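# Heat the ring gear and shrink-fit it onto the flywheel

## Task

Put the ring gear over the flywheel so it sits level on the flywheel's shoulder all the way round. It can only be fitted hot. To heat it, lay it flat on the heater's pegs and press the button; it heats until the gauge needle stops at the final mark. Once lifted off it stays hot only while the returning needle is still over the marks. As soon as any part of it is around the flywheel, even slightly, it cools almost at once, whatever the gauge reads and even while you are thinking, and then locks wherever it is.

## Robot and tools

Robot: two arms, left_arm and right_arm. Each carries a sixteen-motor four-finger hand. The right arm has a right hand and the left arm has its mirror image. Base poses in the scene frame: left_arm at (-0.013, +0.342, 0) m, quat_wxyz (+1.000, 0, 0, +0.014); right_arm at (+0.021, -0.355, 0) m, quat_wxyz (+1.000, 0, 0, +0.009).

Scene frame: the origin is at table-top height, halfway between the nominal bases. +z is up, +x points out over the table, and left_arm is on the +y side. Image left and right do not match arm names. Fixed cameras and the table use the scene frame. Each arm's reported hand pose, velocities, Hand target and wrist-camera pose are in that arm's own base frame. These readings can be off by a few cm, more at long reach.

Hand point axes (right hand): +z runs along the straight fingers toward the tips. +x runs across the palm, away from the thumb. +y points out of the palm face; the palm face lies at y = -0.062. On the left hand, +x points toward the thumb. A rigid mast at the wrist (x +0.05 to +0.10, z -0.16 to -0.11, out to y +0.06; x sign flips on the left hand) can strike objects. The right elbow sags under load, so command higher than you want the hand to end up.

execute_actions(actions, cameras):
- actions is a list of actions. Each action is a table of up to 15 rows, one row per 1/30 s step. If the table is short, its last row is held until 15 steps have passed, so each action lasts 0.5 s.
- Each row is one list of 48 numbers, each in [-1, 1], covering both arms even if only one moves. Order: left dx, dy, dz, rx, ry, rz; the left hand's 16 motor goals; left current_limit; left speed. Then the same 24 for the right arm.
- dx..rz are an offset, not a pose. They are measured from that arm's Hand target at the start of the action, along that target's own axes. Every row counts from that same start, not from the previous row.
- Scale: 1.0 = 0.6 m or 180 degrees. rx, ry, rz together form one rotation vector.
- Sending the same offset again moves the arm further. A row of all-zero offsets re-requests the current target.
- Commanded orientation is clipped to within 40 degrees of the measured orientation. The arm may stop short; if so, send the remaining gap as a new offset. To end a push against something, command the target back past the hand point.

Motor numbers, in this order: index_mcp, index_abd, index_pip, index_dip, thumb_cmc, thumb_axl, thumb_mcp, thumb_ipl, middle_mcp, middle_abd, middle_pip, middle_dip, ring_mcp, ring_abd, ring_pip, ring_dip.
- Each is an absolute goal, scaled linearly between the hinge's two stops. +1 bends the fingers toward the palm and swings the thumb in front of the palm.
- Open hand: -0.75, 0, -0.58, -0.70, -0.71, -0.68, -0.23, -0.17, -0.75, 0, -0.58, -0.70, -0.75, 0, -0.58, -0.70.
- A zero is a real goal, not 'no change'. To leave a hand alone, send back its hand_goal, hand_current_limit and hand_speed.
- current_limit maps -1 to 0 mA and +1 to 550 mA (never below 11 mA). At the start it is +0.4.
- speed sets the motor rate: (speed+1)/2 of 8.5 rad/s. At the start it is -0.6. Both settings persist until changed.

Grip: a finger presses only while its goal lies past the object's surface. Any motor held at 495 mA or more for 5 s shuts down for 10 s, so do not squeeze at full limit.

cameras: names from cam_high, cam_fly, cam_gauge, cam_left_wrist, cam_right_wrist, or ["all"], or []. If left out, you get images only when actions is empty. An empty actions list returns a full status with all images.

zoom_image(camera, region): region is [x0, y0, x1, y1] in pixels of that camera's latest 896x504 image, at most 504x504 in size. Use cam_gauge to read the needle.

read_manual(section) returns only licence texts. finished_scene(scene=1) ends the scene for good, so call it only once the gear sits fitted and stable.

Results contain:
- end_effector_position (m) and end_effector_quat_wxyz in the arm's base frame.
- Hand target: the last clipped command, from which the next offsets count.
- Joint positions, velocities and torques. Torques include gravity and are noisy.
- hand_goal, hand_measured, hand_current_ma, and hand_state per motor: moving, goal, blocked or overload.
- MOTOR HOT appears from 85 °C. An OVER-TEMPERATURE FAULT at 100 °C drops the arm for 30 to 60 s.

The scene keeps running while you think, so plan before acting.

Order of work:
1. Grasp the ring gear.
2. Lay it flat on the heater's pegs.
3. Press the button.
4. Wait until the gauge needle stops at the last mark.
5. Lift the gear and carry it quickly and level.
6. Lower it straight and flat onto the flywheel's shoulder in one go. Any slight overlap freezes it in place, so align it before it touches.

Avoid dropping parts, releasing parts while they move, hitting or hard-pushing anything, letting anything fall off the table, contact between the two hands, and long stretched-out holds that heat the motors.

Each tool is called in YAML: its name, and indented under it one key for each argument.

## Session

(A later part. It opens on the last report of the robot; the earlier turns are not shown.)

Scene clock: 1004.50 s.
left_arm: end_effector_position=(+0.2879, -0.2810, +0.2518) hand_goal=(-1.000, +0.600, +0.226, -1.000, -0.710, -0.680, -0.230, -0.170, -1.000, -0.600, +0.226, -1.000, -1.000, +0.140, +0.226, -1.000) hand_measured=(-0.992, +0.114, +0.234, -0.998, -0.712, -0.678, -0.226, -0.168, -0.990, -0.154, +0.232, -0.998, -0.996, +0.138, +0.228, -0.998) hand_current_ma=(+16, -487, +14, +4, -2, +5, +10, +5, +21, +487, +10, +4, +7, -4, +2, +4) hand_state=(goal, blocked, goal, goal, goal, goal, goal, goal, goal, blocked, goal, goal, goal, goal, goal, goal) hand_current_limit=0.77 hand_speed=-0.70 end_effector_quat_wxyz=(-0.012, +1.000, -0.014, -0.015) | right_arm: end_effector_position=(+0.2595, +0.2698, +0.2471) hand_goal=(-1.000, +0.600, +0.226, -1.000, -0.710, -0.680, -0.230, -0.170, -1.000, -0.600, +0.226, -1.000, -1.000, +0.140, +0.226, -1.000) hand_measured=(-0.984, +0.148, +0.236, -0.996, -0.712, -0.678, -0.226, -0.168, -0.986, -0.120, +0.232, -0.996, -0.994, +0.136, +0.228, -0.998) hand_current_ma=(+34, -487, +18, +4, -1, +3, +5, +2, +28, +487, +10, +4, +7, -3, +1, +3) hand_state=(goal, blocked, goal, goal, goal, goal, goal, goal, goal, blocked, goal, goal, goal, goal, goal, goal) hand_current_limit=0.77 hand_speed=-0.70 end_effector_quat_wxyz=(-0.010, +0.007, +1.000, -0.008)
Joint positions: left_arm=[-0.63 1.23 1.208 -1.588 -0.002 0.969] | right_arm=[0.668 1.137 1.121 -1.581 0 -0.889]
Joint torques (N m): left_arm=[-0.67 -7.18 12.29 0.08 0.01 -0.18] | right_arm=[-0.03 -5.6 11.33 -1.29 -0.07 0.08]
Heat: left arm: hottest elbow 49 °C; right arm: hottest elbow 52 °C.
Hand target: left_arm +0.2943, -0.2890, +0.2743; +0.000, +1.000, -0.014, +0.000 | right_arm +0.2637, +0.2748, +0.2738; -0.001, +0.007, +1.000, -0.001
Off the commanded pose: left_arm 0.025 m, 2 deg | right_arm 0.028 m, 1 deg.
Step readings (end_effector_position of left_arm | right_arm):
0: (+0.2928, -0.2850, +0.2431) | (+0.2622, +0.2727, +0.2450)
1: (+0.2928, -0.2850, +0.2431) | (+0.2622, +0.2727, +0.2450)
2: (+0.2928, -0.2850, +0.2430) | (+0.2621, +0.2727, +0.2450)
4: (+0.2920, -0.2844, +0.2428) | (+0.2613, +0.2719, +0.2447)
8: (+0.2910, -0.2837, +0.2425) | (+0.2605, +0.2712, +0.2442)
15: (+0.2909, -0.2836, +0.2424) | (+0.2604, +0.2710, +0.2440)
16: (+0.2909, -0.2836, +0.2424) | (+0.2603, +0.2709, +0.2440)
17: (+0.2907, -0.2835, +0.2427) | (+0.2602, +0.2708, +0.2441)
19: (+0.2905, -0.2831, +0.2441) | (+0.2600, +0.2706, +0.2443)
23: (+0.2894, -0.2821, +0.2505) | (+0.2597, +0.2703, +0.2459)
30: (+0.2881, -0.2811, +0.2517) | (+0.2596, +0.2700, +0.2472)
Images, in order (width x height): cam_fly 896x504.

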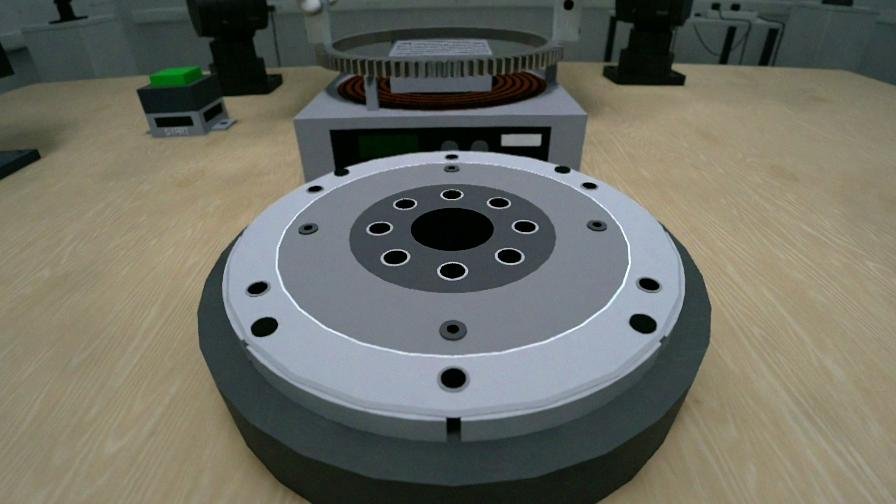

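execute_actions:
  actions:
    - [[0,0,0,0,0,0,-1,0,0.226,-1,-0.71,-0.68,-0.23,-0.17,-1,0,0.226,-1,-1,0.14,0.226,-1,0.4,-0.7,0,0,0,0,0,0,-1,0,0.226,-1,-0.71,-0.68,-0.23,-0.17,-1,0,0.226,-1,-1,0.14,0.226,-1,0.4,-0.7]]
    - [[0,0,-0.045,0,0,0,-1,0,0.226,-1,-0.71,-0.68,-0.23,-0.17,-1,0,0.226,-1,-1,0.14,0.226,-1,0.4,-0.7,0,0,-0.055,0,0,0,-1,0,0.226,-1,-0.71,-0.68,-0.23,-0.17,-1,0,0.226,-1,-1,0.14,0.226,-1,0.4,-0.7]]
    - [[0,0,0,0,0,0,-1,0.3,0.226,-1,-0.71,-0.68,-0.23,-0.17,-1,-0.3,0.226,-1,-1,0.14,0.226,-1,0.4,-0.7,0,0,0,0,0,0,-1,0.3,0.226,-1,-0.71,-0.68,-0.23,-0.17,-1,-0.3,0.226,-1,-1,0.14,0.226,-1,0.4,-0.7]]
    - [[0,0,0,0,0,0,-1,0.3,0.226,-1,-0.71,-0.68,-0.23,-0.17,-1,-0.3,0.226,-1,-1,0.14,0.226,-1,0.4,-0.7,0,0,0,0,0,0,-1,0.3,0.226,-1,-0.71,-0.68,-0.23,-0.17,-1,-0.3,0.226,-1,-1,0.14,0.226,-1,0.4,-0.7]]
  cameras: []

execute_actions:
  actions:
    - [[0,0,0,0,0,0,-1,0.6,0.226,-1,-0.71,-0.68,-0.23,-0.17,-1,-0.6,0.226,-1,-1,0.14,0.226,-1,0.77,-0.7,0,0,0,0,0,0,-1,0.6,0.226,-1,-0.71,-0.68,-0.23,-0.17,-1,-0.6,0.226,-1,-1,0.14,0.226,-1,0.77,-0.7]]
  cameras: ["cam_left_wrist", "cam_right_wrist"]

zoom_image:
  camera: "cam_left_wrist"
  region: [380, 60, 520, 180]

zoom_image:
  camera: "cam_right_wrist"
  region: [380, 40, 520, 160]

Scene clock: 1028.27 s.
left_arm: end_effector_position=(+0.2870, -0.2805, +0.2789) hand_goal=(-1.000, +0.300, +0.226, -1.000, -0.710, -0.680, -0.230, -0.170, -1.000, -0.300, +0.226, -1.000, -1.000, +0.140, +0.226, -1.000) hand_measured=(-0.992, +0.124, +0.228, -0.998, -0.712, -0.678, -0.226, -0.168, -0.994, -0.134, +0.228, -0.998, -0.996, +0.138, +0.228, -0.998) hand_current_ma=(+15, -385, +4, +4, -2, +5, +10, +5, +13, +385, +2, +4, +7, -4, +2, +4) hand_state=(goal, blocked, goal, goal, goal, goal, goal, goal, goal, blocked, goal, goal, goal, goal, goal, goal) hand_current_limit=0.40 hand_speed=-0.70 end_effector_quat_wxyz=(-0.013, +1.000, -0.014, -0.017) | right_arm: end_effector_position=(+0.2573, +0.2679, +0.2823) hand_goal=(-1.000, +0.300, +0.226, -1.000, -0.710, -0.680, -0.230, -0.170, -1.000, -0.300, +0.226, -1.000, -1.000, +0.140, +0.226, -1.000) hand_measured=(-0.992, +0.132, +0.226, -0.998, -0.712, -0.678, -0.226, -0.168, -0.994, -0.130, +0.228, -0.998, -0.996, +0.136, +0.228, -0.998) hand_current_ma=(+12, -385, +0, +2, -1, +3, +5, +2, +9, +385, +2, +2, +7, -3, +1, +3) hand_state=(goal, blocked, goal, goal, goal, goal, goal, goal, goal, blocked, goal, goal, goal, goal, goal, goal) hand_current_limit=0.40 hand_speed=-0.70 end_effector_quat_wxyz=(-0.013, +0.007, +1.000, -0.011)
Joint positions: left_arm=[-0.63 1.23 1.28 -1.662 -0.002 0.969] | right_arm=[0.668 1.137 1.214 -1.682 0.001 -0.889]
Joint torques (N m): left_arm=[-0.21 -6.36 12.52 0.03 -0.05 -0.16] | right_arm=[-1.26 -5.71 10.25 -0.14 -0.08 0.15]
Heat: left arm: hottest elbow 50 °C; right arm: hottest elbow 52 °C.
Hand target: left_arm +0.2943, -0.2890, +0.3015; +0.000, +1.000, -0.014, +0.000 | right_arm +0.2638, +0.2749, +0.3068; -0.001, +0.007, +1.000, -0.001
Off the commanded pose: left_arm 0.025 m, 2 deg | right_arm 0.026 m, 2 deg.
joint sent to its limit (right arm) — joint 4 (wrist pitch), lower limit. The joint targets still meet the commanded pose.
Step readings (end_effector_position of left_arm | right_arm):
0: (+0.2879, -0.2810, +0.2518) | (+0.2595, +0.2698, +0.2471)
1: (+0.2879, -0.2810, +0.2518) | (+0.2595, +0.2698, +0.2471)
2: (+0.2879, -0.2810, +0.2518) | (+0.2595, +0.2698, +0.2471)
4: (+0.2878, -0.2809, +0.2517) | (+0.2591, +0.2695, +0.2475)
8: (+0.2872, -0.2805, +0.2516) | (+0.2566, +0.2675, +0.2495)
15: (+0.2872, -0.2804, +0.2516) | (+0.2553, +0.2664, +0.2491)
16: (+0.2870, -0.2804, +0.2517) | (+0.2553, +0.2664, +0.2494)
17: (+0.2863, -0.2799, +0.2524) | (+0.2545, +0.2658, +0.2505)
19: (+0.2846, -0.2787, +0.2570) | (+0.2535, +0.2649, +0.2565)
23: (+0.2868, -0.2803, +0.2722) | (+0.2566, +0.2674, +0.2760)
30: (+0.2875, -0.2808, +0.2790) | (+0.2575, +0.2680, +0.2824)
31: (+0.2873, -0.2807, +0.2790) | (+0.2574, +0.2680, +0.2823)
32: (+0.2872, -0.2807, +0.2790) | (+0.2573, +0.2679, +0.2823)
34: (+0.2872, -0.2806, +0.2789) | (+0.2573, +0.2679, +0.2823)
38: (+0.2871, -0.2805, +0.2789) | (+0.2573, +0.2679, +0.2823)
45: (+0.2870, -0.2805, +0.2789) | (+0.2573, +0.2679, +0.2823)
46: (+0.2870, -0.2805, +0.2789) | (+0.2573, +0.2679, +0.2823)
47: (+0.2870, -0.2805, +0.2789) | (+0.2573, +0.2679, +0.2823)
49: (+0.2870, -0.2805, +0.2789) | (+0.2573, +0.2679, +0.2823)
53: (+0.2870, -0.2805, +0.2789) | (+0.2573, +0.2679, +0.2823)
60: (+0.2870, -0.2805, +0.2789) | (+0.2573, +0.2679, +0.2823)
No camera images: "cameras" was empty.

Scene clock: 1028.97 s.
left_arm: end_effector_position=(+0.2870, -0.2805, +0.2789) hand_goal=(-1.000, +0.600, +0.226, -1.000, -0.710, -0.680, -0.230, -0.170, -1.000, -0.600, +0.226, -1.000, -1.000, +0.140, +0.226, -1.000) hand_measured=(-0.994, +0.124, +0.230, -0.998, -0.712, -0.678, -0.226, -0.168, -0.994, -0.138, +0.228, -0.998, -0.996, +0.138, +0.228, -0.998) hand_current_ma=(+13, -487, +8, +4, -2, +5, +10, +5, +13, +487, +2, +4, +7, -4, +2, +4) hand_state=(goal, blocked, goal, goal, goal, goal, goal, goal, goal, blocked, goal, goal, goal, goal, goal, goal) hand_current_limit=0.77 hand_speed=-0.70 end_effector_quat_wxyz=(-0.013, +1.000, -0.014, -0.017) | right_arm: end_effector_position=(+0.2573, +0.2679, +0.2823) hand_goal=(-1.000, +0.600, +0.226, -1.000, -0.710, -0.680, -0.230, -0.170, -1.000, -0.600, +0.226, -1.000, -1.000, +0.140, +0.226, -1.000) hand_measured=(-0.992, +0.134, +0.228, -0.998, -0.712, -0.678, -0.226, -0.168, -0.994, -0.132, +0.228, -0.998, -0.996, +0.136, +0.228, -0.998) hand_current_ma=(+12, -487, +1, +2, -1, +3, +5, +2, +9, +487, +3, +2, +7, -3, +1, +3) hand_state=(goal, blocked, goal, goal, goal, goal, goal, goal, goal, blocked, goal, goal, goal, goal, goal, goal) hand_current_limit=0.77 hand_speed=-0.70 end_effector_quat_wxyz=(-0.013, +0.007, +1.000, -0.011)
Joint positions: left_arm=[-0.63 1.23 1.28 -1.662 -0.002 0.969] | right_arm=[0.668 1.137 1.214 -1.682 0.001 -0.889]
Joint torques (N m): left_arm=[-0.44 -7.24 12.64 0.28 -0.04 -0.22] | right_arm=[-0.56 -5.01 10.45 -0.25 -0.12 0.14]
Heat: left arm: hottest elbow 50 °C; right arm: hottest elbow 52 °C.
Hand target: left_arm +0.2943, -0.2890, +0.3015; +0.000, +1.000, -0.014, +0.000 | right_arm +0.2638, +0.2749, +0.3068; -0.001, +0.007, +1.000, -0.001
Off the commanded pose: left_arm 0.025 m, 2 deg | right_arm 0.026 m, 2 deg.
joint sent to its limit (right arm) — joint 4 (wrist pitch), lower limit. The joint targets still meet the commanded pose.
Step readings (end_effector_position of left_arm | right_arm):
0: (+0.2870, -0.2805, +0.2789) | (+0.2573, +0.2679, +0.2823)
1: (+0.2870, -0.2805, +0.2789) | (+0.2573, +0.2679, +0.2823)
2: (+0.2870, -0.2805, +0.2789) | (+0.2573, +0.2679, +0.2823)
4: (+0.2870, -0.2805, +0.2789) | (+0.2573, +0.2679, +0.2823)
8: (+0.2870, -0.2805, +0.2789) | (+0.2573, +0.2679, +0.2823)
15: (+0.2870, -0.2805, +0.2789) | (+0.2573, +0.2679, +0.2823)
Images, in order (width x height): cam_left_wrist 896x504, cam_right_wrist 896x504.

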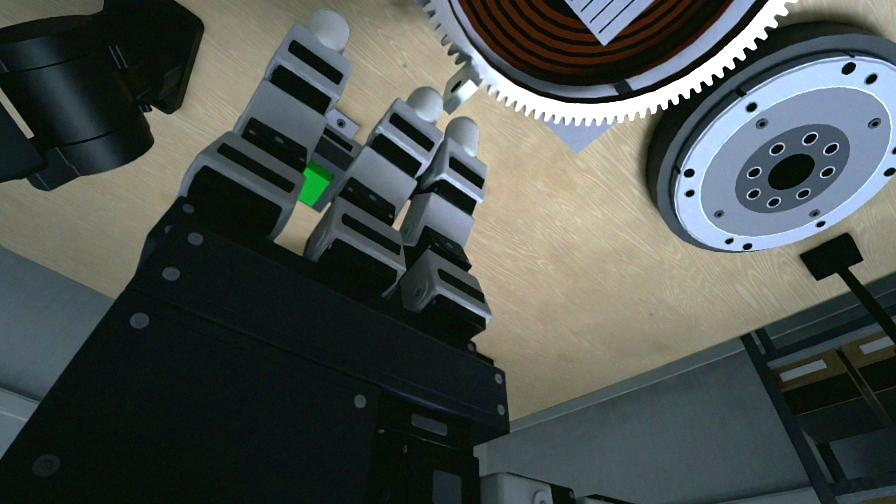

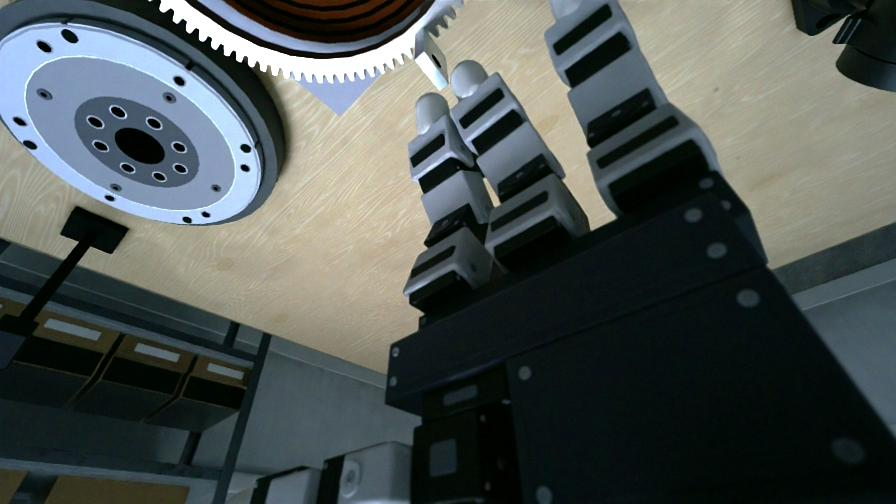

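Scaled by 3.600 from the camera's 896x504 image, which has a finer 1280x720 frame.

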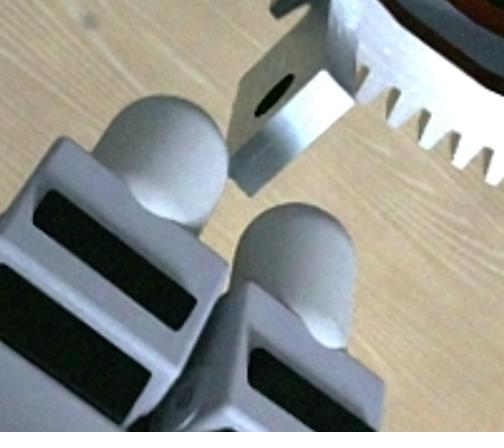

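Scaled by 3.600 from the camera's 896x504 image, which has a finer 1280x720 frame.

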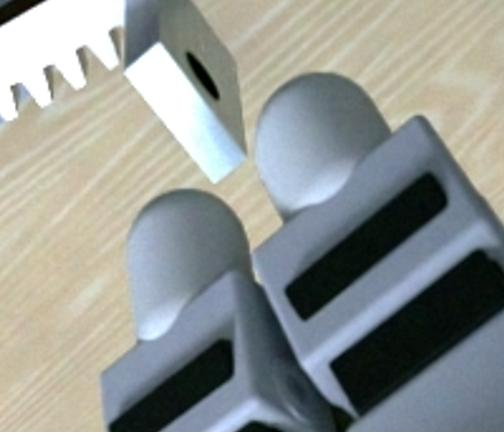

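execute_actions:
  actions:
    - [[0,0,0,0,0,0,-1,-0.05,0.226,-1,-0.71,-0.68,-0.23,-0.17,-1,0.05,0.226,-1,-1,0.14,0.226,-1,0.4,-0.6,0,0,0,0,0,0,-1,-0.05,0.226,-1,-0.71,-0.68,-0.23,-0.17,-1,0.05,0.226,-1,-1,0.14,0.226,-1,0.4,-0.6]]
    - [[0,0,0,0,0,0,-1,-0.12,0.883,-0.7,-0.71,-0.68,-0.23,-0.17,-1,0.12,0.883,-0.7,-1,0.14,0.883,-0.7,0.4,-0.6,0,0,0,0,0,0,-1,-0.12,0.883,-0.7,-0.71,-0.68,-0.23,-0.17,-1,0.12,0.883,-0.7,-1,0.14,0.883,-0.7,0.4,-0.6]]
    - [[0.002,0,0.057,0,0,0,-1,-0.12,0.883,-0.7,-0.71,-0.68,-0.23,-0.17,-1,0.12,0.883,-0.7,-1,0.14,0.883,-0.7,0.4,-0.6,0.0018,0,0.0674,0,0,0,-1,-0.12,0.883,-0.7,-0.71,-0.68,-0.23,-0.17,-1,0.12,0.883,-0.7,-1,0.14,0.883,-0.7,0.4,-0.6]]
    - [[0,0,0.057,0,0,0,-1,-0.12,0.883,-0.7,-0.71,-0.68,-0.23,-0.17,-1,0.12,0.883,-0.7,-1,0.14,0.883,-0.7,0.4,-0.6,0,0,0.0673,0,0,0,-1,-0.12,0.883,-0.7,-0.71,-0.68,-0.23,-0.17,-1,0.12,0.883,-0.7,-1,0.14,0.883,-0.7,0.4,-0.6]]
  cameras: ["cam_high", "cam_left_wrist", "cam_right_wrist"]

zoom_image:
  camera: "cam_left_wrist"
  region: [340, 30, 540, 200]

zoom_image:
  camera: "cam_right_wrist"
  region: [360, 0, 560, 170]

Scene clock: 1127.67 s.
left_arm: end_effector_position=(+0.2930, -0.2849, +0.2306) hand_goal=(-1.000, -0.120, +0.882, -0.700, -0.710, -0.680, -0.230, -0.170, -1.000, +0.120, +0.882, -0.700, -1.000, +0.140, +0.882, -0.700) hand_measured=(-0.996, -0.116, +0.874, -0.704, -0.712, -0.678, -0.226, -0.168, -0.996, +0.116, +0.874, -0.704, -0.996, +0.138, +0.876, -0.704) hand_current_ma=(+8, +5, -15, -6, -2, +5, +10, +5, +6, -4, -14, -6, +6, -4, -13, -6) hand_state=(goal, goal, goal, goal, goal, goal, goal, goal, goal, goal, goal, goal, goal, goal, goal, goal) hand_current_limit=0.40 hand_speed=-0.60 end_effector_quat_wxyz=(-0.005, +1.000, -0.014, -0.006) | right_arm: end_effector_position=(+0.2624, +0.2719, +0.2299) hand_goal=(-1.000, -0.120, +0.882, -0.700, -0.710, -0.680, -0.230, -0.170, -1.000, +0.120, +0.882, -0.700, -1.000, +0.140, +0.882, -0.700) hand_measured=(-0.996, -0.118, +0.874, -0.702, -0.712, -0.678, -0.226, -0.168, -0.996, +0.116, +0.874, -0.704, -0.996, +0.136, +0.876, -0.704) hand_current_ma=(+6, +3, -11, -3, -1, +3, +5, +2, +4, -3, -12, -3, +5, -3, -8, -4) hand_state=(goal, goal, goal, goal, goal, goal, goal, goal, goal, goal, goal, goal, goal, goal, goal, goal) hand_current_limit=0.40 hand_speed=-0.60 end_effector_quat_wxyz=(-0.002, +0.007, +1.000, -0.002)
Joint positions: left_arm=[-0.63 1.235 1.153 -1.505 -0.002 0.969] | right_arm=[0.668 1.135 1.07 -1.512 0.001 -0.889]
Joint torques (N m): left_arm=[0.15 -6.18 8.8 0.91 0.05 -0.15] | right_arm=[-0.21 -4.89 6.16 1.31 -0.06 0.15]
Heat: left arm: hottest elbow 52 °C; right arm: hottest elbow 54 °C.
Hand target: left_arm +0.2955, -0.2890, +0.2330; +0.000, +1.000, -0.014, +0.000 | right_arm +0.2625, +0.2747, +0.2260; -0.001, +0.007, +1.000, -0.001
Off the commanded pose: left_arm 0.005 m, 1 deg | right_arm 0.005 m, 0 deg.
Step readings (end_effector_position of left_arm | right_arm):
0: (+0.2870, -0.2805, +0.2789) | (+0.2573, +0.2679, +0.2823)
1: (+0.2870, -0.2805, +0.2789) | (+0.2573, +0.2679, +0.2823)
2: (+0.2870, -0.2805, +0.2789) | (+0.2573, +0.2679, +0.2823)
4: (+0.2870, -0.2805, +0.2789) | (+0.2573, +0.2679, +0.2823)
8: (+0.2870, -0.2805, +0.2789) | (+0.2573, +0.2679, +0.2823)
15: (+0.2870, -0.2805, +0.2789) | (+0.2573, +0.2679, +0.2823)
16: (+0.2870, -0.2805, +0.2789) | (+0.2573, +0.2679, +0.2823)
17: (+0.2870, -0.2805, +0.2789) | (+0.2573, +0.2679, +0.2823)
19: (+0.2870, -0.2805, +0.2789) | (+0.2573, +0.2679, +0.2823)
23: (+0.2870, -0.2805, +0.2789) | (+0.2573, +0.2679, +0.2823)
30: (+0.2870, -0.2805, +0.2789) | (+0.2573, +0.2679, +0.2823)
31: (+0.2870, -0.2805, +0.2789) | (+0.2573, +0.2679, +0.2823)
32: (+0.2874, -0.2808, +0.2790) | (+0.2575, +0.2680, +0.2824)
34: (+0.2904, -0.2830, +0.2792) | (+0.2603, +0.2702, +0.2828)
38: (+0.2936, -0.2853, +0.2720) | (+0.2634, +0.2727, +0.2756)
45: (+0.2930, -0.2849, +0.2663) | (+0.2627, +0.2722, +0.2694)
46: (+0.2932, -0.2850, +0.2661) | (+0.2629, +0.2723, +0.2690)
47: (+0.2941, -0.2856, +0.2643) | (+0.2635, +0.2728, +0.2671)
49: (+0.2950, -0.2863, +0.2563) | (+0.2644, +0.2735, +0.2568)
53: (+0.2911, -0.2835, +0.2349) | (+0.2599, +0.2700, +0.2331)
60: (+0.2927, -0.2846, +0.2305) | (+0.2620, +0.2716, +0.2298)
Images, in order (width x height): cam_high 896x504, cam_left_wrist 896x504, cam_right_wrist 896x504.

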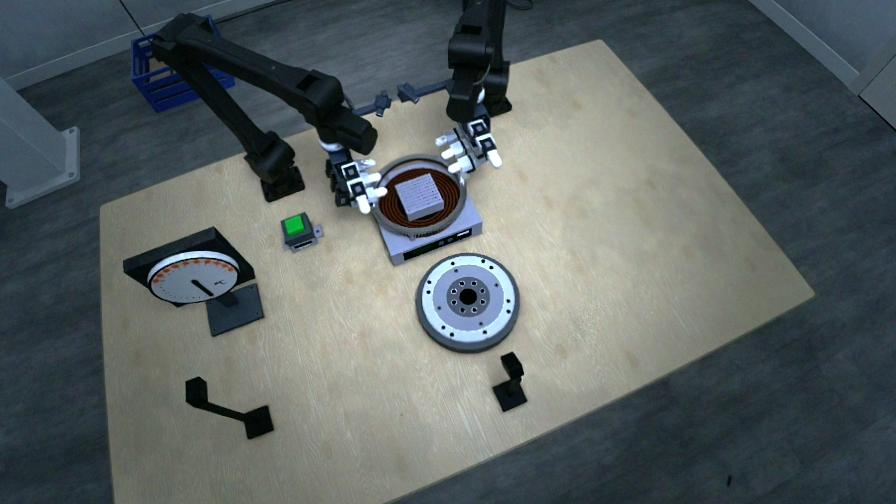

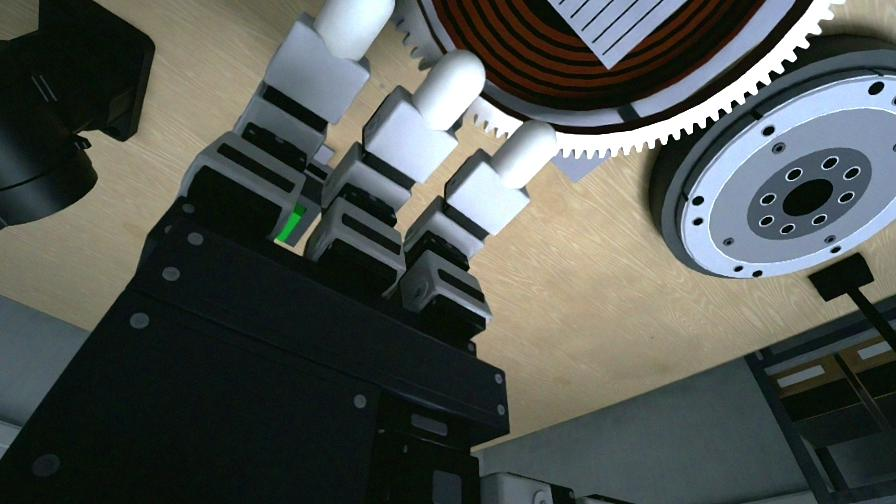

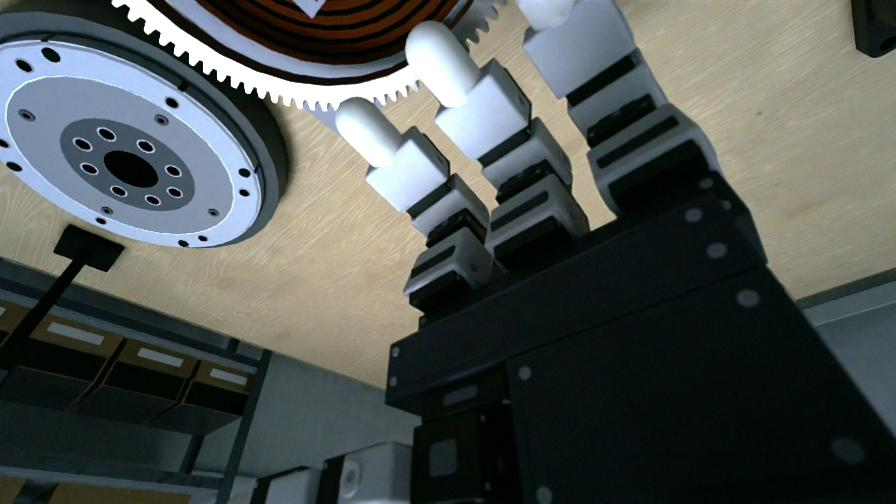

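Scaled by 2.520 from the camera's 896x504 image, which has a finer 1280x720 frame.

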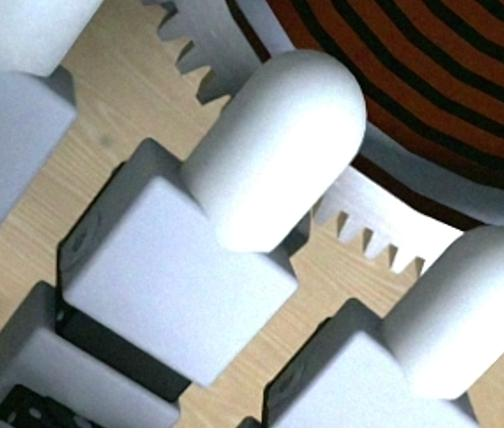

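Scaled by 2.520 from the camera's 896x504 image, which has a finer 1280x720 frame.

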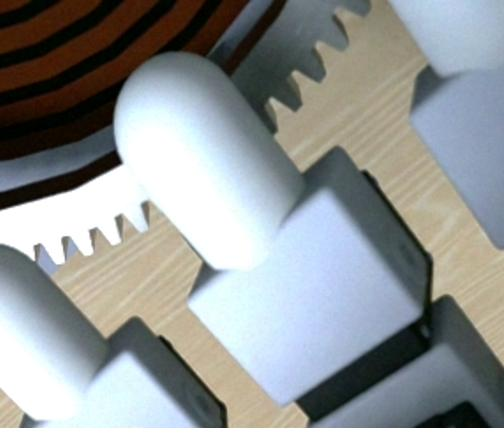

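zoom_image:
  camera: "cam_high"
  region: [310, 110, 520, 230]

Scaled by 2.400 from the camera's 896x504 image, which has a finer 1280x720 frame.

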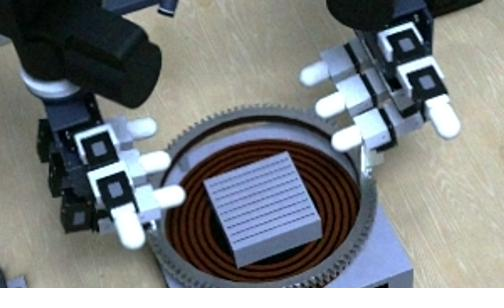

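execute_actions:
  actions:
    - [[0,0,0.03,0,0,0,-1,-0.12,0.882,-0.7,-0.71,-0.68,-0.23,-0.17,-1,0.12,0.882,-0.7,-1,0.14,0.882,-0.7,0.4,-0.6,0.002,0,0.03,0,0,0,-1,-0.12,0.882,-0.7,-0.71,-0.68,-0.23,-0.17,-1,0.12,0.882,-0.7,-1,0.14,0.882,-0.7,0.4,-0.6]]
  cameras: ["cam_high"]

zoom_image:
  camera: "cam_high"
  region: [310, 130, 480, 230]

Scene clock: 1139.43 s.
left_arm: end_effector_position=(+0.2931, -0.2849, +0.2148) hand_goal=(-1.000, -0.120, +0.882, -0.700, -0.710, -0.680, -0.230, -0.170, -1.000, +0.120, +0.882, -0.700, -1.000, +0.140, +0.882, -0.700) hand_measured=(-0.996, -0.116, +0.874, -0.704, -0.712, -0.678, -0.226, -0.168, -0.996, +0.116, +0.874, -0.704, -0.996, +0.138, +0.876, -0.704) hand_current_ma=(+8, +5, -15, -6, -2, +5, +10, +5, +6, -4, -14, -6, +6, -4, -13, -6) hand_state=(goal, goal, goal, goal, goal, goal, goal, goal, goal, goal, goal, goal, goal, goal, goal, goal) hand_current_limit=0.40 hand_speed=-0.60 end_effector_quat_wxyz=(-0.004, +1.000, -0.014, -0.004) | right_arm: end_effector_position=(+0.2614, +0.2720, +0.2132) hand_goal=(-1.000, -0.120, +0.882, -0.700, -0.710, -0.680, -0.230, -0.170, -1.000, +0.120, +0.882, -0.700, -1.000, +0.140, +0.882, -0.700) hand_measured=(-0.996, -0.118, +0.874, -0.702, -0.712, -0.678, -0.226, -0.168, -0.996, +0.116, +0.874, -0.704, -0.996, +0.136, +0.876, -0.704) hand_current_ma=(+6, +3, -11, -3, -1, +3, +5, +2, +4, -3, -12, -3, +5, -3, -8, -4) hand_state=(goal, goal, goal, goal, goal, goal, goal, goal, goal, goal, goal, goal, goal, goal, goal, goal) hand_current_limit=0.40 hand_speed=-0.60 end_effector_quat_wxyz=(+0.000, +0.006, +1.000, -0.001)
Joint positions: left_arm=[-0.63 1.236 1.112 -1.457 -0.002 0.969] | right_arm=[0.669 1.135 1.026 -1.464 0.001 -0.889]
Joint torques (N m): left_arm=[-0.21 -6.01 8.44 1.05 -0.09 -0.18] | right_arm=[-0.67 -5.3 6.05 1.25 -0.09 0.2]
Heat: left arm: hottest elbow 51 °C; right arm: hottest elbow 52 °C.
Hand target: left_arm +0.2954, -0.2889, +0.2148; -0.001, +1.000, -0.014, +0.000 | right_arm +0.2613, +0.2748, +0.2080; -0.001, +0.007, +1.000, -0.001
Off the commanded pose: left_arm 0.005 m, 1 deg | right_arm 0.006 m, 0 deg.
Step readings (end_effector_position of left_arm | right_arm):
0: (+0.2930, -0.2849, +0.2306) | (+0.2624, +0.2719, +0.2299)
1: (+0.2931, -0.2849, +0.2307) | (+0.2625, +0.2720, +0.2300)
2: (+0.2935, -0.2853, +0.2300) | (+0.2627, +0.2722, +0.2291)
4: (+0.2944, -0.2859, +0.2266) | (+0.2633, +0.2728, +0.2249)
8: (+0.2924, -0.2844, +0.2167) | (+0.2607, +0.2711, +0.2146)
15: (+0.2930, -0.2849, +0.2148) | (+0.2613, +0.2719, +0.2131)
Images, in order (width x height): cam_high 896x504.

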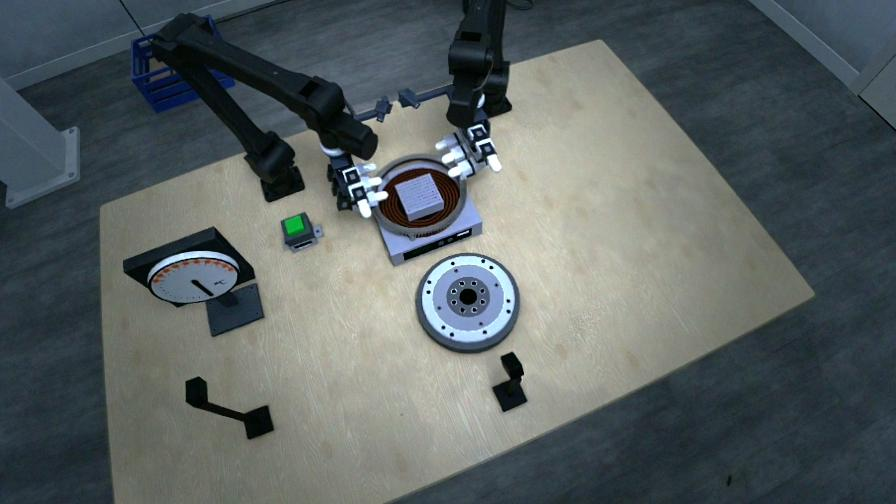

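Scaled by 2.965 from the camera's 896x504 image, which has a finer 1280x720 frame.

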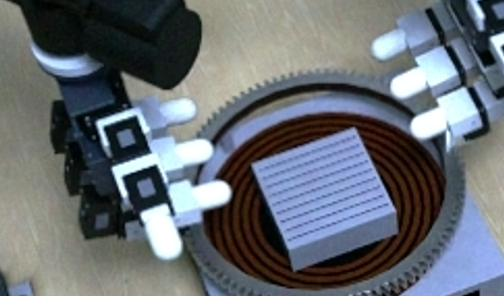

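execute_actions:
  actions:
    - [[0,0,0.042,0,0,0,-1,-0.12,0.882,-0.7,-0.71,-0.68,-0.23,-0.17,-1,0.12,0.882,-0.7,-1,0.14,0.882,-0.7,0.4,-0.6,0,0,0.04,0,0,0,-1,-0.12,0.882,-0.7,-0.71,-0.68,-0.23,-0.17,-1,0.12,0.882,-0.7,-1,0.14,0.882,-0.7,0.4,-0.6]]
    - [[0,0,0,0,0,0,-1,0.3,0.882,-0.7,-0.71,-0.68,-0.23,-0.17,-1,-0.3,0.882,-0.7,-1,0.14,0.882,-0.7,0.4,-0.85,0,0,0,0,0,0,-1,0.3,0.882,-0.7,-0.71,-0.68,-0.23,-0.17,-1,-0.3,0.882,-0.7,-1,0.14,0.882,-0.7,0.4,-0.85]]
    - [[0,0,0,0,0,0,-1,0.3,0.882,-0.7,-0.71,-0.68,-0.23,-0.17,-1,-0.3,0.882,-0.7,-1,0.14,0.882,-0.7,0.4,-0.85,0,0,0,0,0,0,-1,0.3,0.882,-0.7,-0.71,-0.68,-0.23,-0.17,-1,-0.3,0.882,-0.7,-1,0.14,0.882,-0.7,0.4,-0.85]]
  cameras: ["cam_left_wrist", "cam_right_wrist", "cam_fly"]

zoom_image:
  camera: "cam_left_wrist"
  region: [340, 30, 540, 200]

zoom_image:
  camera: "cam_right_wrist"
  region: [360, 0, 560, 170]

Scene clock: 1151.80 s.
left_arm: end_effector_position=(+0.2923, -0.2845, +0.1876) hand_goal=(-1.000, +0.300, +0.882, -0.700, -0.710, -0.680, -0.230, -0.170, -1.000, -0.300, +0.882, -0.700, -1.000, +0.140, +0.882, -0.700) hand_measured=(-0.998, +0.156, +0.892, -0.702, -0.712, -0.678, -0.226, -0.168, -1.000, -0.206, +0.876, -0.702, -0.996, +0.138, +0.876, -0.704) hand_current_ma=(+5, -385, +20, -4, -2, +5, +10, +5, +0, +295, -14, -3, +6, -4, -13, -6) hand_state=(goal, blocked, goal, goal, goal, goal, goal, goal, goal, blocked, goal, goal, goal, goal, goal, goal) hand_current_limit=0.40 hand_speed=-0.85 end_effector_quat_wxyz=(-0.005, +1.000, -0.016, -0.006) | right_arm: end_effector_position=(+0.2610, +0.2713, +0.1876) hand_goal=(-1.000, +0.300, +0.882, -0.700, -0.710, -0.680, -0.230, -0.170, -1.000, -0.300, +0.882, -0.700, -1.000, +0.140, +0.882, -0.700) hand_measured=(-0.996, +0.184, +0.894, -0.698, -0.712, -0.678, -0.226, -0.168, -1.000, -0.186, +0.890, -0.702, -0.996, +0.136, +0.876, -0.704) hand_current_ma=(+5, -341, +19, +1, -1, +3, +5, +2, +0, +336, +13, -3, +5, -3, -8, -4) hand_state=(goal, blocked, goal, goal, goal, goal, goal, goal, goal, blocked, goal, goal, goal, goal, goal, goal) hand_current_limit=0.40 hand_speed=-0.85 end_effector_quat_wxyz=(-0.003, +0.014, +1.000, -0.002)
Joint positions: left_arm=[-0.63 1.249 1.051 -1.388 -0.002 0.972] | right_arm=[0.671 1.144 0.966 -1.399 0 -0.872]
Joint torques (N m): left_arm=[0.15 -6.07 8.83 0.8 0.06 -0.2] | right_arm=[-0.91 -5.25 6.27 1.17 -0.04 -0.02]
Heat: left arm: hottest elbow 51 °C; right arm: hottest elbow 51 °C.
Hand target: left_arm +0.2954, -0.2889, +0.1897; +0.000, +1.000, -0.014, +0.000 | right_arm +0.2613, +0.2746, +0.1840; -0.001, +0.007, +1.000, -0.001
Off the commanded pose: left_arm 0.006 m, 1 deg | right_arm 0.005 m, 1 deg.
Step readings (end_effector_position of left_arm | right_arm):
0: (+0.2931, -0.2850, +0.2148) | (+0.2614, +0.2720, +0.2132)
1: (+0.2931, -0.2850, +0.2147) | (+0.2615, +0.2721, +0.2131)
2: (+0.2937, -0.2854, +0.2138) | (+0.2619, +0.2724, +0.2120)
4: (+0.2946, -0.2860, +0.2085) | (+0.2626, +0.2730, +0.2065)
8: (+0.2918, -0.2840, +0.1939) | (+0.2596, +0.2706, +0.1931)
15: (+0.2928, -0.2847, +0.1884) | (+0.2609, +0.2716, +0.1898)
16: (+0.2929, -0.2848, +0.1885) | (+0.2609, +0.2716, +0.1898)
17: (+0.2929, -0.2848, +0.1885) | (+0.2609, +0.2716, +0.1898)
19: (+0.2930, -0.2849, +0.1885) | (+0.2609, +0.2716, +0.1898)
23: (+0.2930, -0.2849, +0.1885) | (+0.2609, +0.2716, +0.1898)
30: (+0.2929, -0.2850, +0.1886) | (+0.2600, +0.2720, +0.1892)
31: (+0.2928, -0.2849, +0.1884) | (+0.2601, +0.2719, +0.1889)
32: (+0.2928, -0.2848, +0.1882) | (+0.2602, +0.2719, +0.1888)
34: (+0.2927, -0.2847, +0.1880) | (+0.2604, +0.2716, +0.1882)
38: (+0.2924, -0.2845, +0.1876) | (+0.2608, +0.2714, +0.1876)
45: (+0.2923, -0.2845, +0.1876) | (+0.2610, +0.2713, +0.1876)
Images, in order (width x height): cam_fly 896x504, cam_left_wrist 896x504, cam_right_wrist 896x504.

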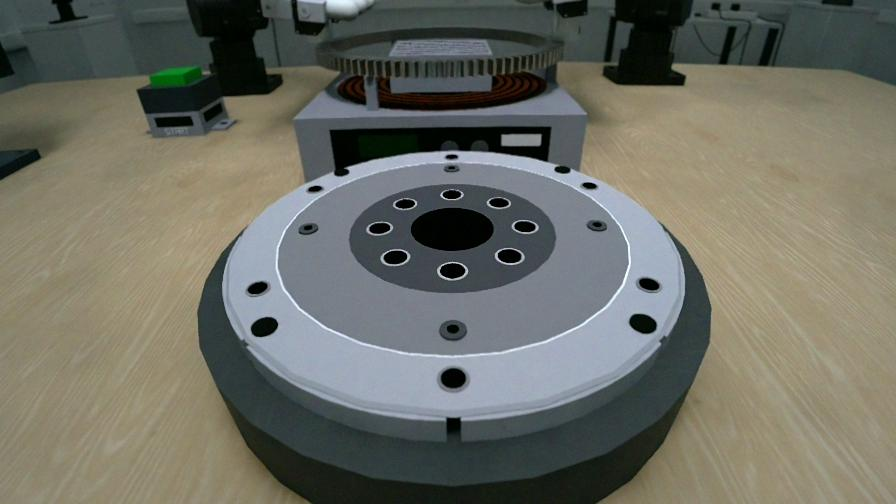

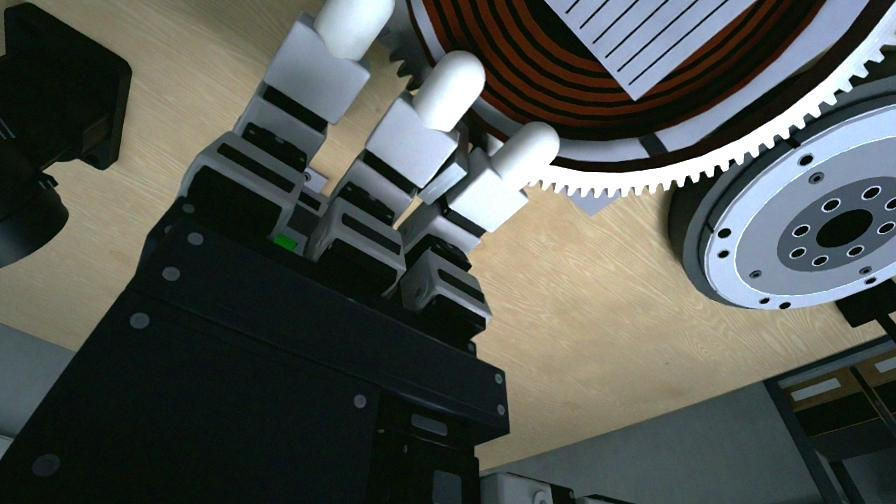

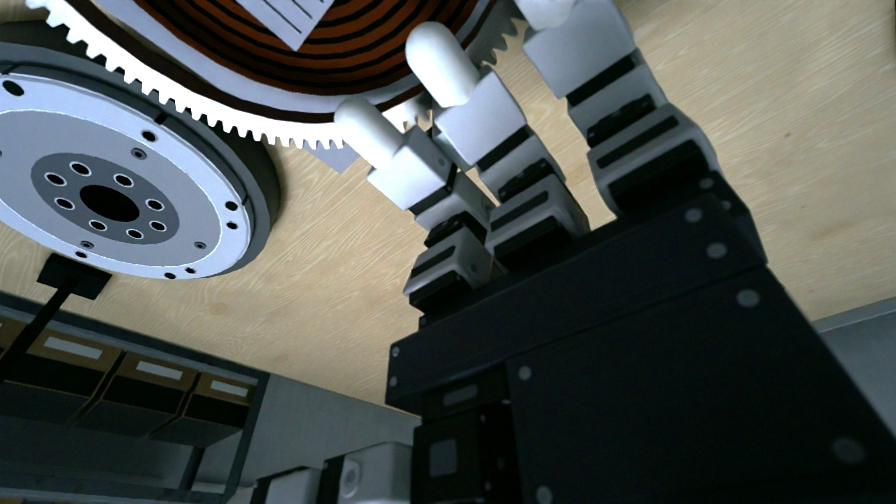

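Scaled by 2.520 from the camera's 896x504 image, which has a finer 1280x720 frame.

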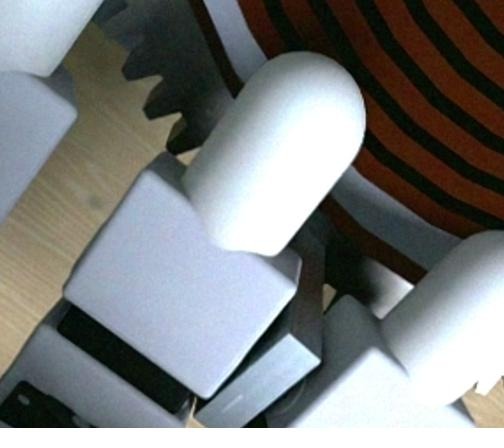

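Scaled by 2.520 from the camera's 896x504 image, which has a finer 1280x720 frame.

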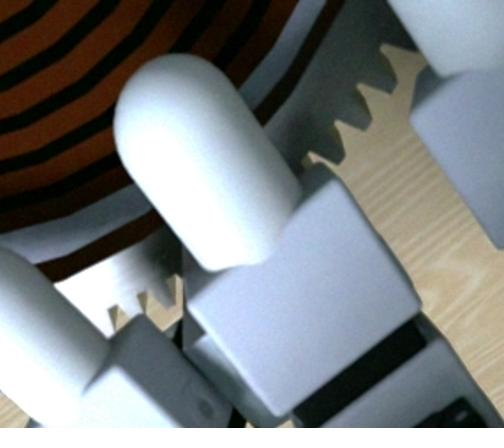

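execute_actions:
  actions:
    - [[0,0,-0.03,0,0,0,-1,0.7,0.882,-0.7,-0.71,-0.68,-0.23,-0.17,-1,-0.7,0.882,-0.7,-1,0.14,0.882,-0.7,0.77,-0.7,0,0,-0.038,0,0,0,-1,0.7,0.882,-0.7,-0.71,-0.68,-0.23,-0.17,-1,-0.7,0.882,-0.7,-1,0.14,0.882,-0.7,0.77,-0.7]]
    - [[0,0,-0.02,0,0,0,-1,0.7,0.882,-0.7,-0.71,-0.68,-0.23,-0.17,-1,-0.7,0.882,-0.7,-1,0.14,0.882,-0.7,0.77,-0.7,0,0,-0.02,0,0,0,-1,0.7,0.882,-0.7,-0.71,-0.68,-0.23,-0.17,-1,-0.7,0.882,-0.7,-1,0.14,0.882,-0.7,0.77,-0.7]]
  cameras: ["cam_fly"]

zoom_image:
  camera: "cam_fly"
  region: [270, 0, 610, 180]

Scene clock: 1166.97 s.
left_arm: end_effector_position=(+0.2807, -0.2827, +0.1870) hand_goal=(-1.000, +0.700, +0.882, -0.700, -0.710, -0.680, -0.230, -0.170, -1.000, -0.700, +0.882, -0.700, -1.000, +0.140, +0.882, -0.700) hand_measured=(-0.978, +0.156, +0.896, -0.700, -0.712, -0.678, -0.226, -0.168, -0.990, -0.234, +0.890, -0.702, -0.996, +0.138, +0.876, -0.704) hand_current_ma=(+61, -487, +32, -1, -2, +5, +10, +5, +25, +487, +18, -2, +6, -4, -13, -6) hand_state=(blocked, blocked, goal, goal, goal, goal, goal, goal, goal, blocked, goal, goal, goal, goal, goal, goal) hand_current_limit=0.77 hand_speed=-0.70 end_effector_quat_wxyz=(-0.011, +0.999, -0.019, -0.027) | right_arm: end_effector_position=(+0.2542, +0.2677, +0.1873) hand_goal=(-1.000, +0.700, +0.882, -0.700, -0.710, -0.680, -0.230, -0.170, -1.000, -0.700, +0.882, -0.700, -1.000, +0.140, +0.882, -0.700) hand_measured=(-0.988, +0.192, +0.904, -0.698, -0.712, -0.678, -0.226, -0.168, -0.990, -0.212, +0.890, -0.700, -0.996, +0.136, +0.876, -0.704) hand_current_ma=(+23, -487, +47, +1, -1, +3, +5, +2, +15, +487, +13, +0, +5, -3, -8, -4) hand_state=(goal, blocked, blocked, goal, goal, goal, goal, goal, goal, blocked, goal, goal, goal, goal, goal, goal) hand_current_limit=0.77 hand_speed=-0.70 end_effector_quat_wxyz=(-0.016, +0.014, +1.000, -0.011)
Joint positions: left_arm=[-0.637 1.249 1.054 -1.432 0.013 0.972] | right_arm=[0.675 1.144 0.97 -1.436 -0.002 -0.867]
Joint torques (N m): left_arm=[0.67 -7.71 13.53 -0.05 -0.48 -0.17] | right_arm=[-0.79 -6.71 11.18 -1.47 0.02 -0.01]
Heat: left arm: hottest elbow 50 °C; right arm: hottest elbow 51 °C.
Hand target: left_arm +0.2956, -0.2889, +0.2198; +0.000, +1.000, -0.014, +0.000 | right_arm +0.2614, +0.2748, +0.2188; -0.001, +0.007, +1.000, -0.001
Off the commanded pose: left_arm 0.036 m, 3 deg | right_arm 0.033 m, 2 deg.
Step readings (end_effector_position of left_arm | right_arm):
0: (+0.2923, -0.2845, +0.1876) | (+0.2610, +0.2713, +0.1876)
1: (+0.2923, -0.2845, +0.1876) | (+0.2610, +0.2713, +0.1876)
2: (+0.2923, -0.2845, +0.1876) | (+0.2611, +0.2713, +0.1876)
4: (+0.2917, -0.2841, +0.1875) | (+0.2604, +0.2706, +0.1873)
8: (+0.2902, -0.2830, +0.1870) | (+0.2600, +0.2701, +0.1871)
15: (+0.2895, -0.2828, +0.1869) | (+0.2598, +0.2700, +0.1870)
16: (+0.2894, -0.2828, +0.1869) | (+0.2598, +0.2700, +0.1870)
17: (+0.2888, -0.2826, +0.1869) | (+0.2594, +0.2697, +0.1869)
19: (+0.2865, -0.2825, +0.1871) | (+0.2581, +0.2688, +0.1865)
23: (+0.2821, -0.2829, +0.1870) | (+0.2552, +0.2677, +0.1863)
30: (+0.2808, -0.2827, +0.1870) | (+0.2543, +0.2678, +0.1873)
Images, in order (width x height): cam_fly 896x504.

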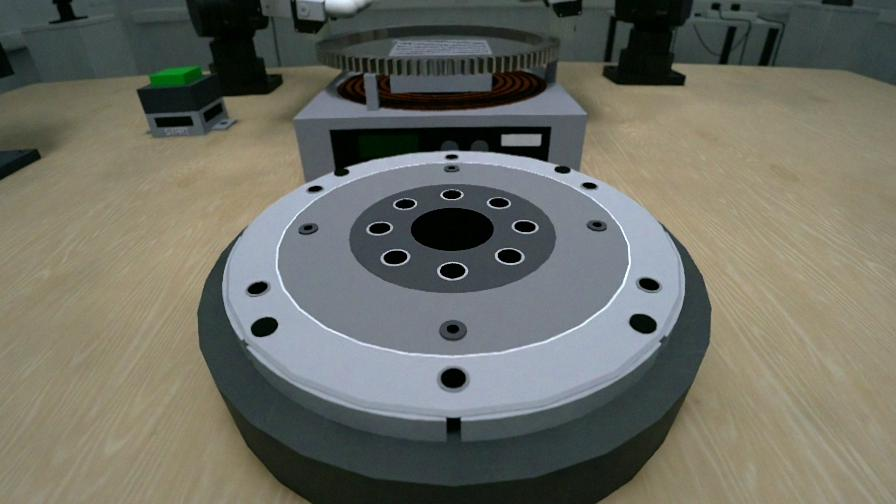

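Scaled by 1.482 from the camera's 896x504 image, which has a finer 1280x720 frame.

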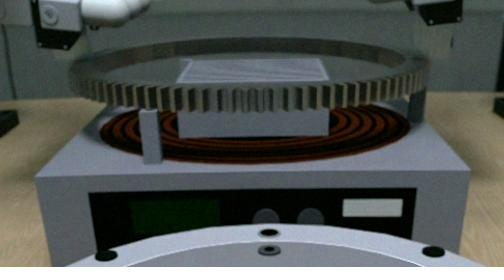

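execute_actions:
  actions:
    - [[0,0,-0.02,0,0,0,-1,0.7,0.882,-0.7,-0.71,-0.68,-0.23,-0.17,-1,-0.7,0.882,-0.7,-1,0.14,0.882,-0.7,0.77,-0.7,0,0,-0.02,0,0,0,-1,0.7,0.882,-0.7,-0.71,-0.68,-0.23,-0.17,-1,-0.7,0.882,-0.7,-1,0.14,0.882,-0.7,0.77,-0.7]]
  cameras: ["cam_fly"]

zoom_image:
  camera: "cam_fly"
  region: [270, 0, 610, 180]

Scene clock: 1174.43 s.
left_arm: end_effector_position=(+0.2782, -0.2805, +0.1941) hand_goal=(-1.000, +0.700, +0.882, -0.700, -0.710, -0.680, -0.230, -0.170, -1.000, -0.700, +0.882, -0.700, -1.000, +0.140, +0.882, -0.700) hand_measured=(-0.978, +0.156, +0.894, -0.700, -0.712, -0.678, -0.226, -0.168, -0.990, -0.244, +0.890, -0.702, -0.996, +0.138, +0.876, -0.704) hand_current_ma=(+63, -487, +27, -1, -2, +5, +10, +5, +26, +487, +18, -2, +6, -4, -13, -6) hand_state=(blocked, blocked, goal, goal, goal, goal, goal, goal, goal, blocked, goal, goal, goal, goal, goal, goal) hand_current_limit=0.77 hand_speed=-0.70 end_effector_quat_wxyz=(-0.017, +0.999, -0.019, -0.034) | right_arm: end_effector_position=(+0.2507, +0.2655, +0.1927) hand_goal=(-1.000, +0.700, +0.882, -0.700, -0.710, -0.680, -0.230, -0.170, -1.000, -0.700, +0.882, -0.700, -1.000, +0.140, +0.882, -0.700) hand_measured=(-0.988, +0.192, +0.902, -0.698, -0.712, -0.678, -0.226, -0.168, -0.990, -0.212, +0.890, -0.700, -0.996, +0.136, +0.876, -0.704) hand_current_ma=(+24, -487, +41, +1, -1, +3, +5, +2, +17, +487, +13, +0, +5, -3, -8, -4) hand_state=(goal, blocked, blocked, goal, goal, goal, goal, goal, goal, blocked, goal, goal, goal, goal, goal, goal) hand_current_limit=0.77 hand_speed=-0.70 end_effector_quat_wxyz=(-0.024, +0.014, +0.999, -0.017)
Joint positions: left_arm=[-0.637 1.249 1.075 -1.473 0.012 0.972] | right_arm=[0.676 1.144 0.988 -1.474 -0.004 -0.867]
Joint torques (N m): left_arm=[0.67 -8.53 14.04 -0.12 -0.45 -0.19] | right_arm=[-1.61 -7.18 12.12 -1.13 0.09 -0.07]
Heat: left arm: hottest elbow 52 °C; right arm: hottest elbow 53 °C.
Hand target: left_arm +0.2956, -0.2889, +0.2318; +0.000, +1.000, -0.014, +0.000 | right_arm +0.2614, +0.2748, +0.2309; -0.001, +0.007, +1.000, -0.001
Off the commanded pose: left_arm 0.042 m, 4 deg | right_arm 0.041 m, 3 deg.
Step readings (end_effector_position of left_arm | right_arm):
0: (+0.2807, -0.2827, +0.1870) | (+0.2541, +0.2676, +0.1872)
1: (+0.2807, -0.2826, +0.1870) | (+0.2541, +0.2676, +0.1872)
2: (+0.2805, -0.2825, +0.1875) | (+0.2541, +0.2677, +0.1878)
4: (+0.2797, -0.2819, +0.1892) | (+0.2531, +0.2673, +0.1894)
8: (+0.2783, -0.2806, +0.1927) | (+0.2521, +0.2665, +0.1927)
15: (+0.2782, -0.2805, +0.1941) | (+0.2507, +0.2655, +0.1927)
Images, in order (width x height): cam_fly 896x504.

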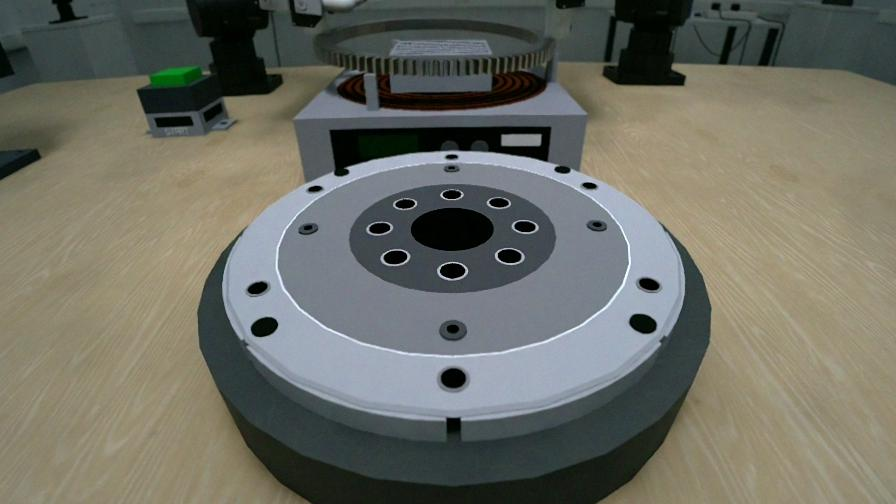

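Scaled by 1.482 from the camera's 896x504 image, which has a finer 1280x720 frame.

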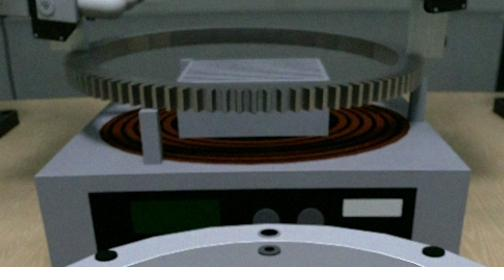

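execute_actions:
  actions:
    - [[0,0,-0.008,-0.0105,0.0217,-0.003,-1,0.7,0.882,-0.7,-0.71,-0.68,-0.23,-0.17,-1,-0.7,0.882,-0.7,-1,0.14,0.882,-0.7,0.77,-0.7,0,0,-0.008,-0.0103,-0.0146,-0.0045,-1,0.7,0.882,-0.7,-0.71,-0.68,-0.23,-0.17,-1,-0.7,0.882,-0.7,-1,0.14,0.882,-0.7,0.77,-0.7]]
  cameras: ["cam_fly"]

zoom_image:
  camera: "cam_fly"
  region: [270, 0, 610, 180]

Scene clock: 1193.60 s.
left_arm: end_effector_position=(+0.2842, -0.2804, +0.2182) hand_goal=(-1.000, +0.700, +0.882, -0.700, -0.710, -0.680, -0.230, -0.170, -1.000, -0.700, +0.882, -0.700, -1.000, +0.140, +0.882, -0.700) hand_measured=(-0.994, +0.274, +0.892, -0.700, -0.712, -0.678, -0.226, -0.168, -1.000, -0.422, +0.898, -0.702, -0.996, +0.138, +0.876, -0.704) hand_current_ma=(+14, -487, +22, -1, -2, +5, +10, +5, +0, +487, +38, -2, +5, -4, -13, -6) hand_state=(goal, blocked, goal, goal, goal, goal, goal, goal, goal, blocked, goal, goal, goal, goal, goal, goal) hand_current_limit=0.77 hand_speed=-0.70 end_effector_quat_wxyz=(+0.002, +1.000, -0.013, +0.012) | right_arm: end_effector_position=(+0.2520, +0.2649, +0.1978) hand_goal=(-1.000, +0.700, +0.882, -0.700, -0.710, -0.680, -0.230, -0.170, -1.000, -0.700, +0.882, -0.700, -1.000, +0.140, +0.882, -0.700) hand_measured=(-0.998, +0.192, +0.900, -0.698, -0.712, -0.678, -0.226, -0.168, -0.998, -0.212, +0.886, -0.700, -0.996, +0.136, +0.876, -0.704) hand_current_ma=(+3, -487, +37, +1, -1, +3, +5, +2, +2, +487, +5, +0, +5, -3, -8, -4) hand_state=(goal, blocked, goal, goal, goal, goal, goal, goal, goal, blocked, goal, goal, goal, goal, goal, goal) hand_current_limit=0.77 hand_speed=-0.70 end_effector_quat_wxyz=(-0.013, +0.013, +1.000, -0.014)
Joint positions: left_arm=[-0.64 1.186 1.075 -1.437 -0.01 0.957] | right_arm=[0.676 1.129 0.988 -1.467 0.004 -0.869]
Joint torques (N m): left_arm=[-0.09 -6.24 11.15 1.14 -0.14 -0.25] | right_arm=[-1.32 -8.12 10.37 0.57 -0.01 -0.18]
Motor temperatures (°C): left_arm=[33 35 55 33 33 33] | right_arm=[32 35 57 34 34 35]
Heat: left arm: hottest elbow 55 °C; right arm: hottest elbow 57 °C.
Hand target: left_arm +0.2954, -0.2890, +0.2366; +0.017, +0.999, -0.010, +0.034 | right_arm +0.2614, +0.2748, +0.2357; +0.022, +0.000, +1.000, +0.015
Off the commanded pose: left_arm 0.023 m, 3 deg | right_arm 0.040 m, 5 deg.
Step readings (end_effector_position of left_arm | right_arm):
0: (+0.2782, -0.2805, +0.1941) | (+0.2507, +0.2655, +0.1927)
1: (+0.2782, -0.2805, +0.1941) | (+0.2507, +0.2655, +0.1927)
2: (+0.2782, -0.2806, +0.1941) | (+0.2507, +0.2655, +0.1927)
4: (+0.2795, -0.2815, +0.1957) | (+0.2508, +0.2655, +0.1929)
8: (+0.2811, -0.2815, +0.2031) | (+0.2512, +0.2646, +0.1948)
15: (+0.2837, -0.2803, +0.2180) | (+0.2519, +0.2649, +0.1978)
Images, in order (width x height): cam_fly 896x504.

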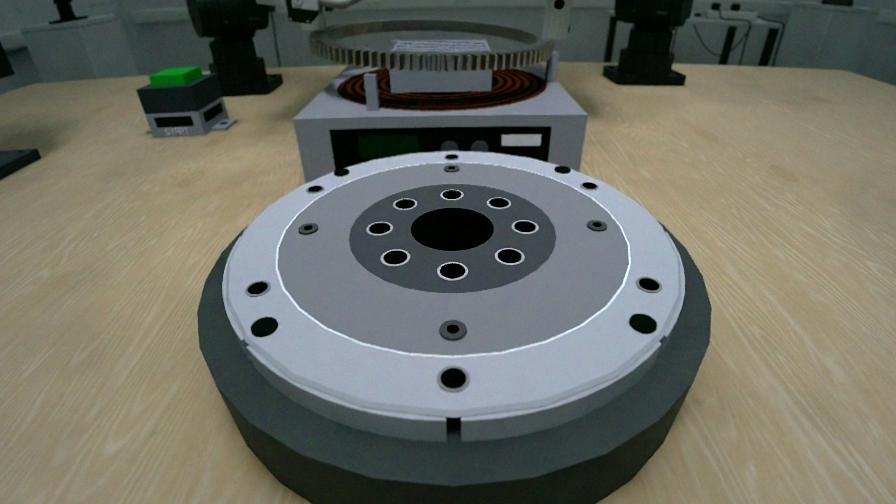

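Scaled by 1.482 from the camera's 896x504 image, which has a finer 1280x720 frame.

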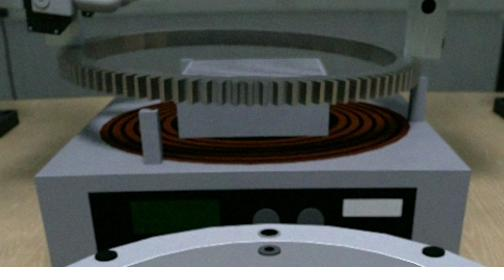

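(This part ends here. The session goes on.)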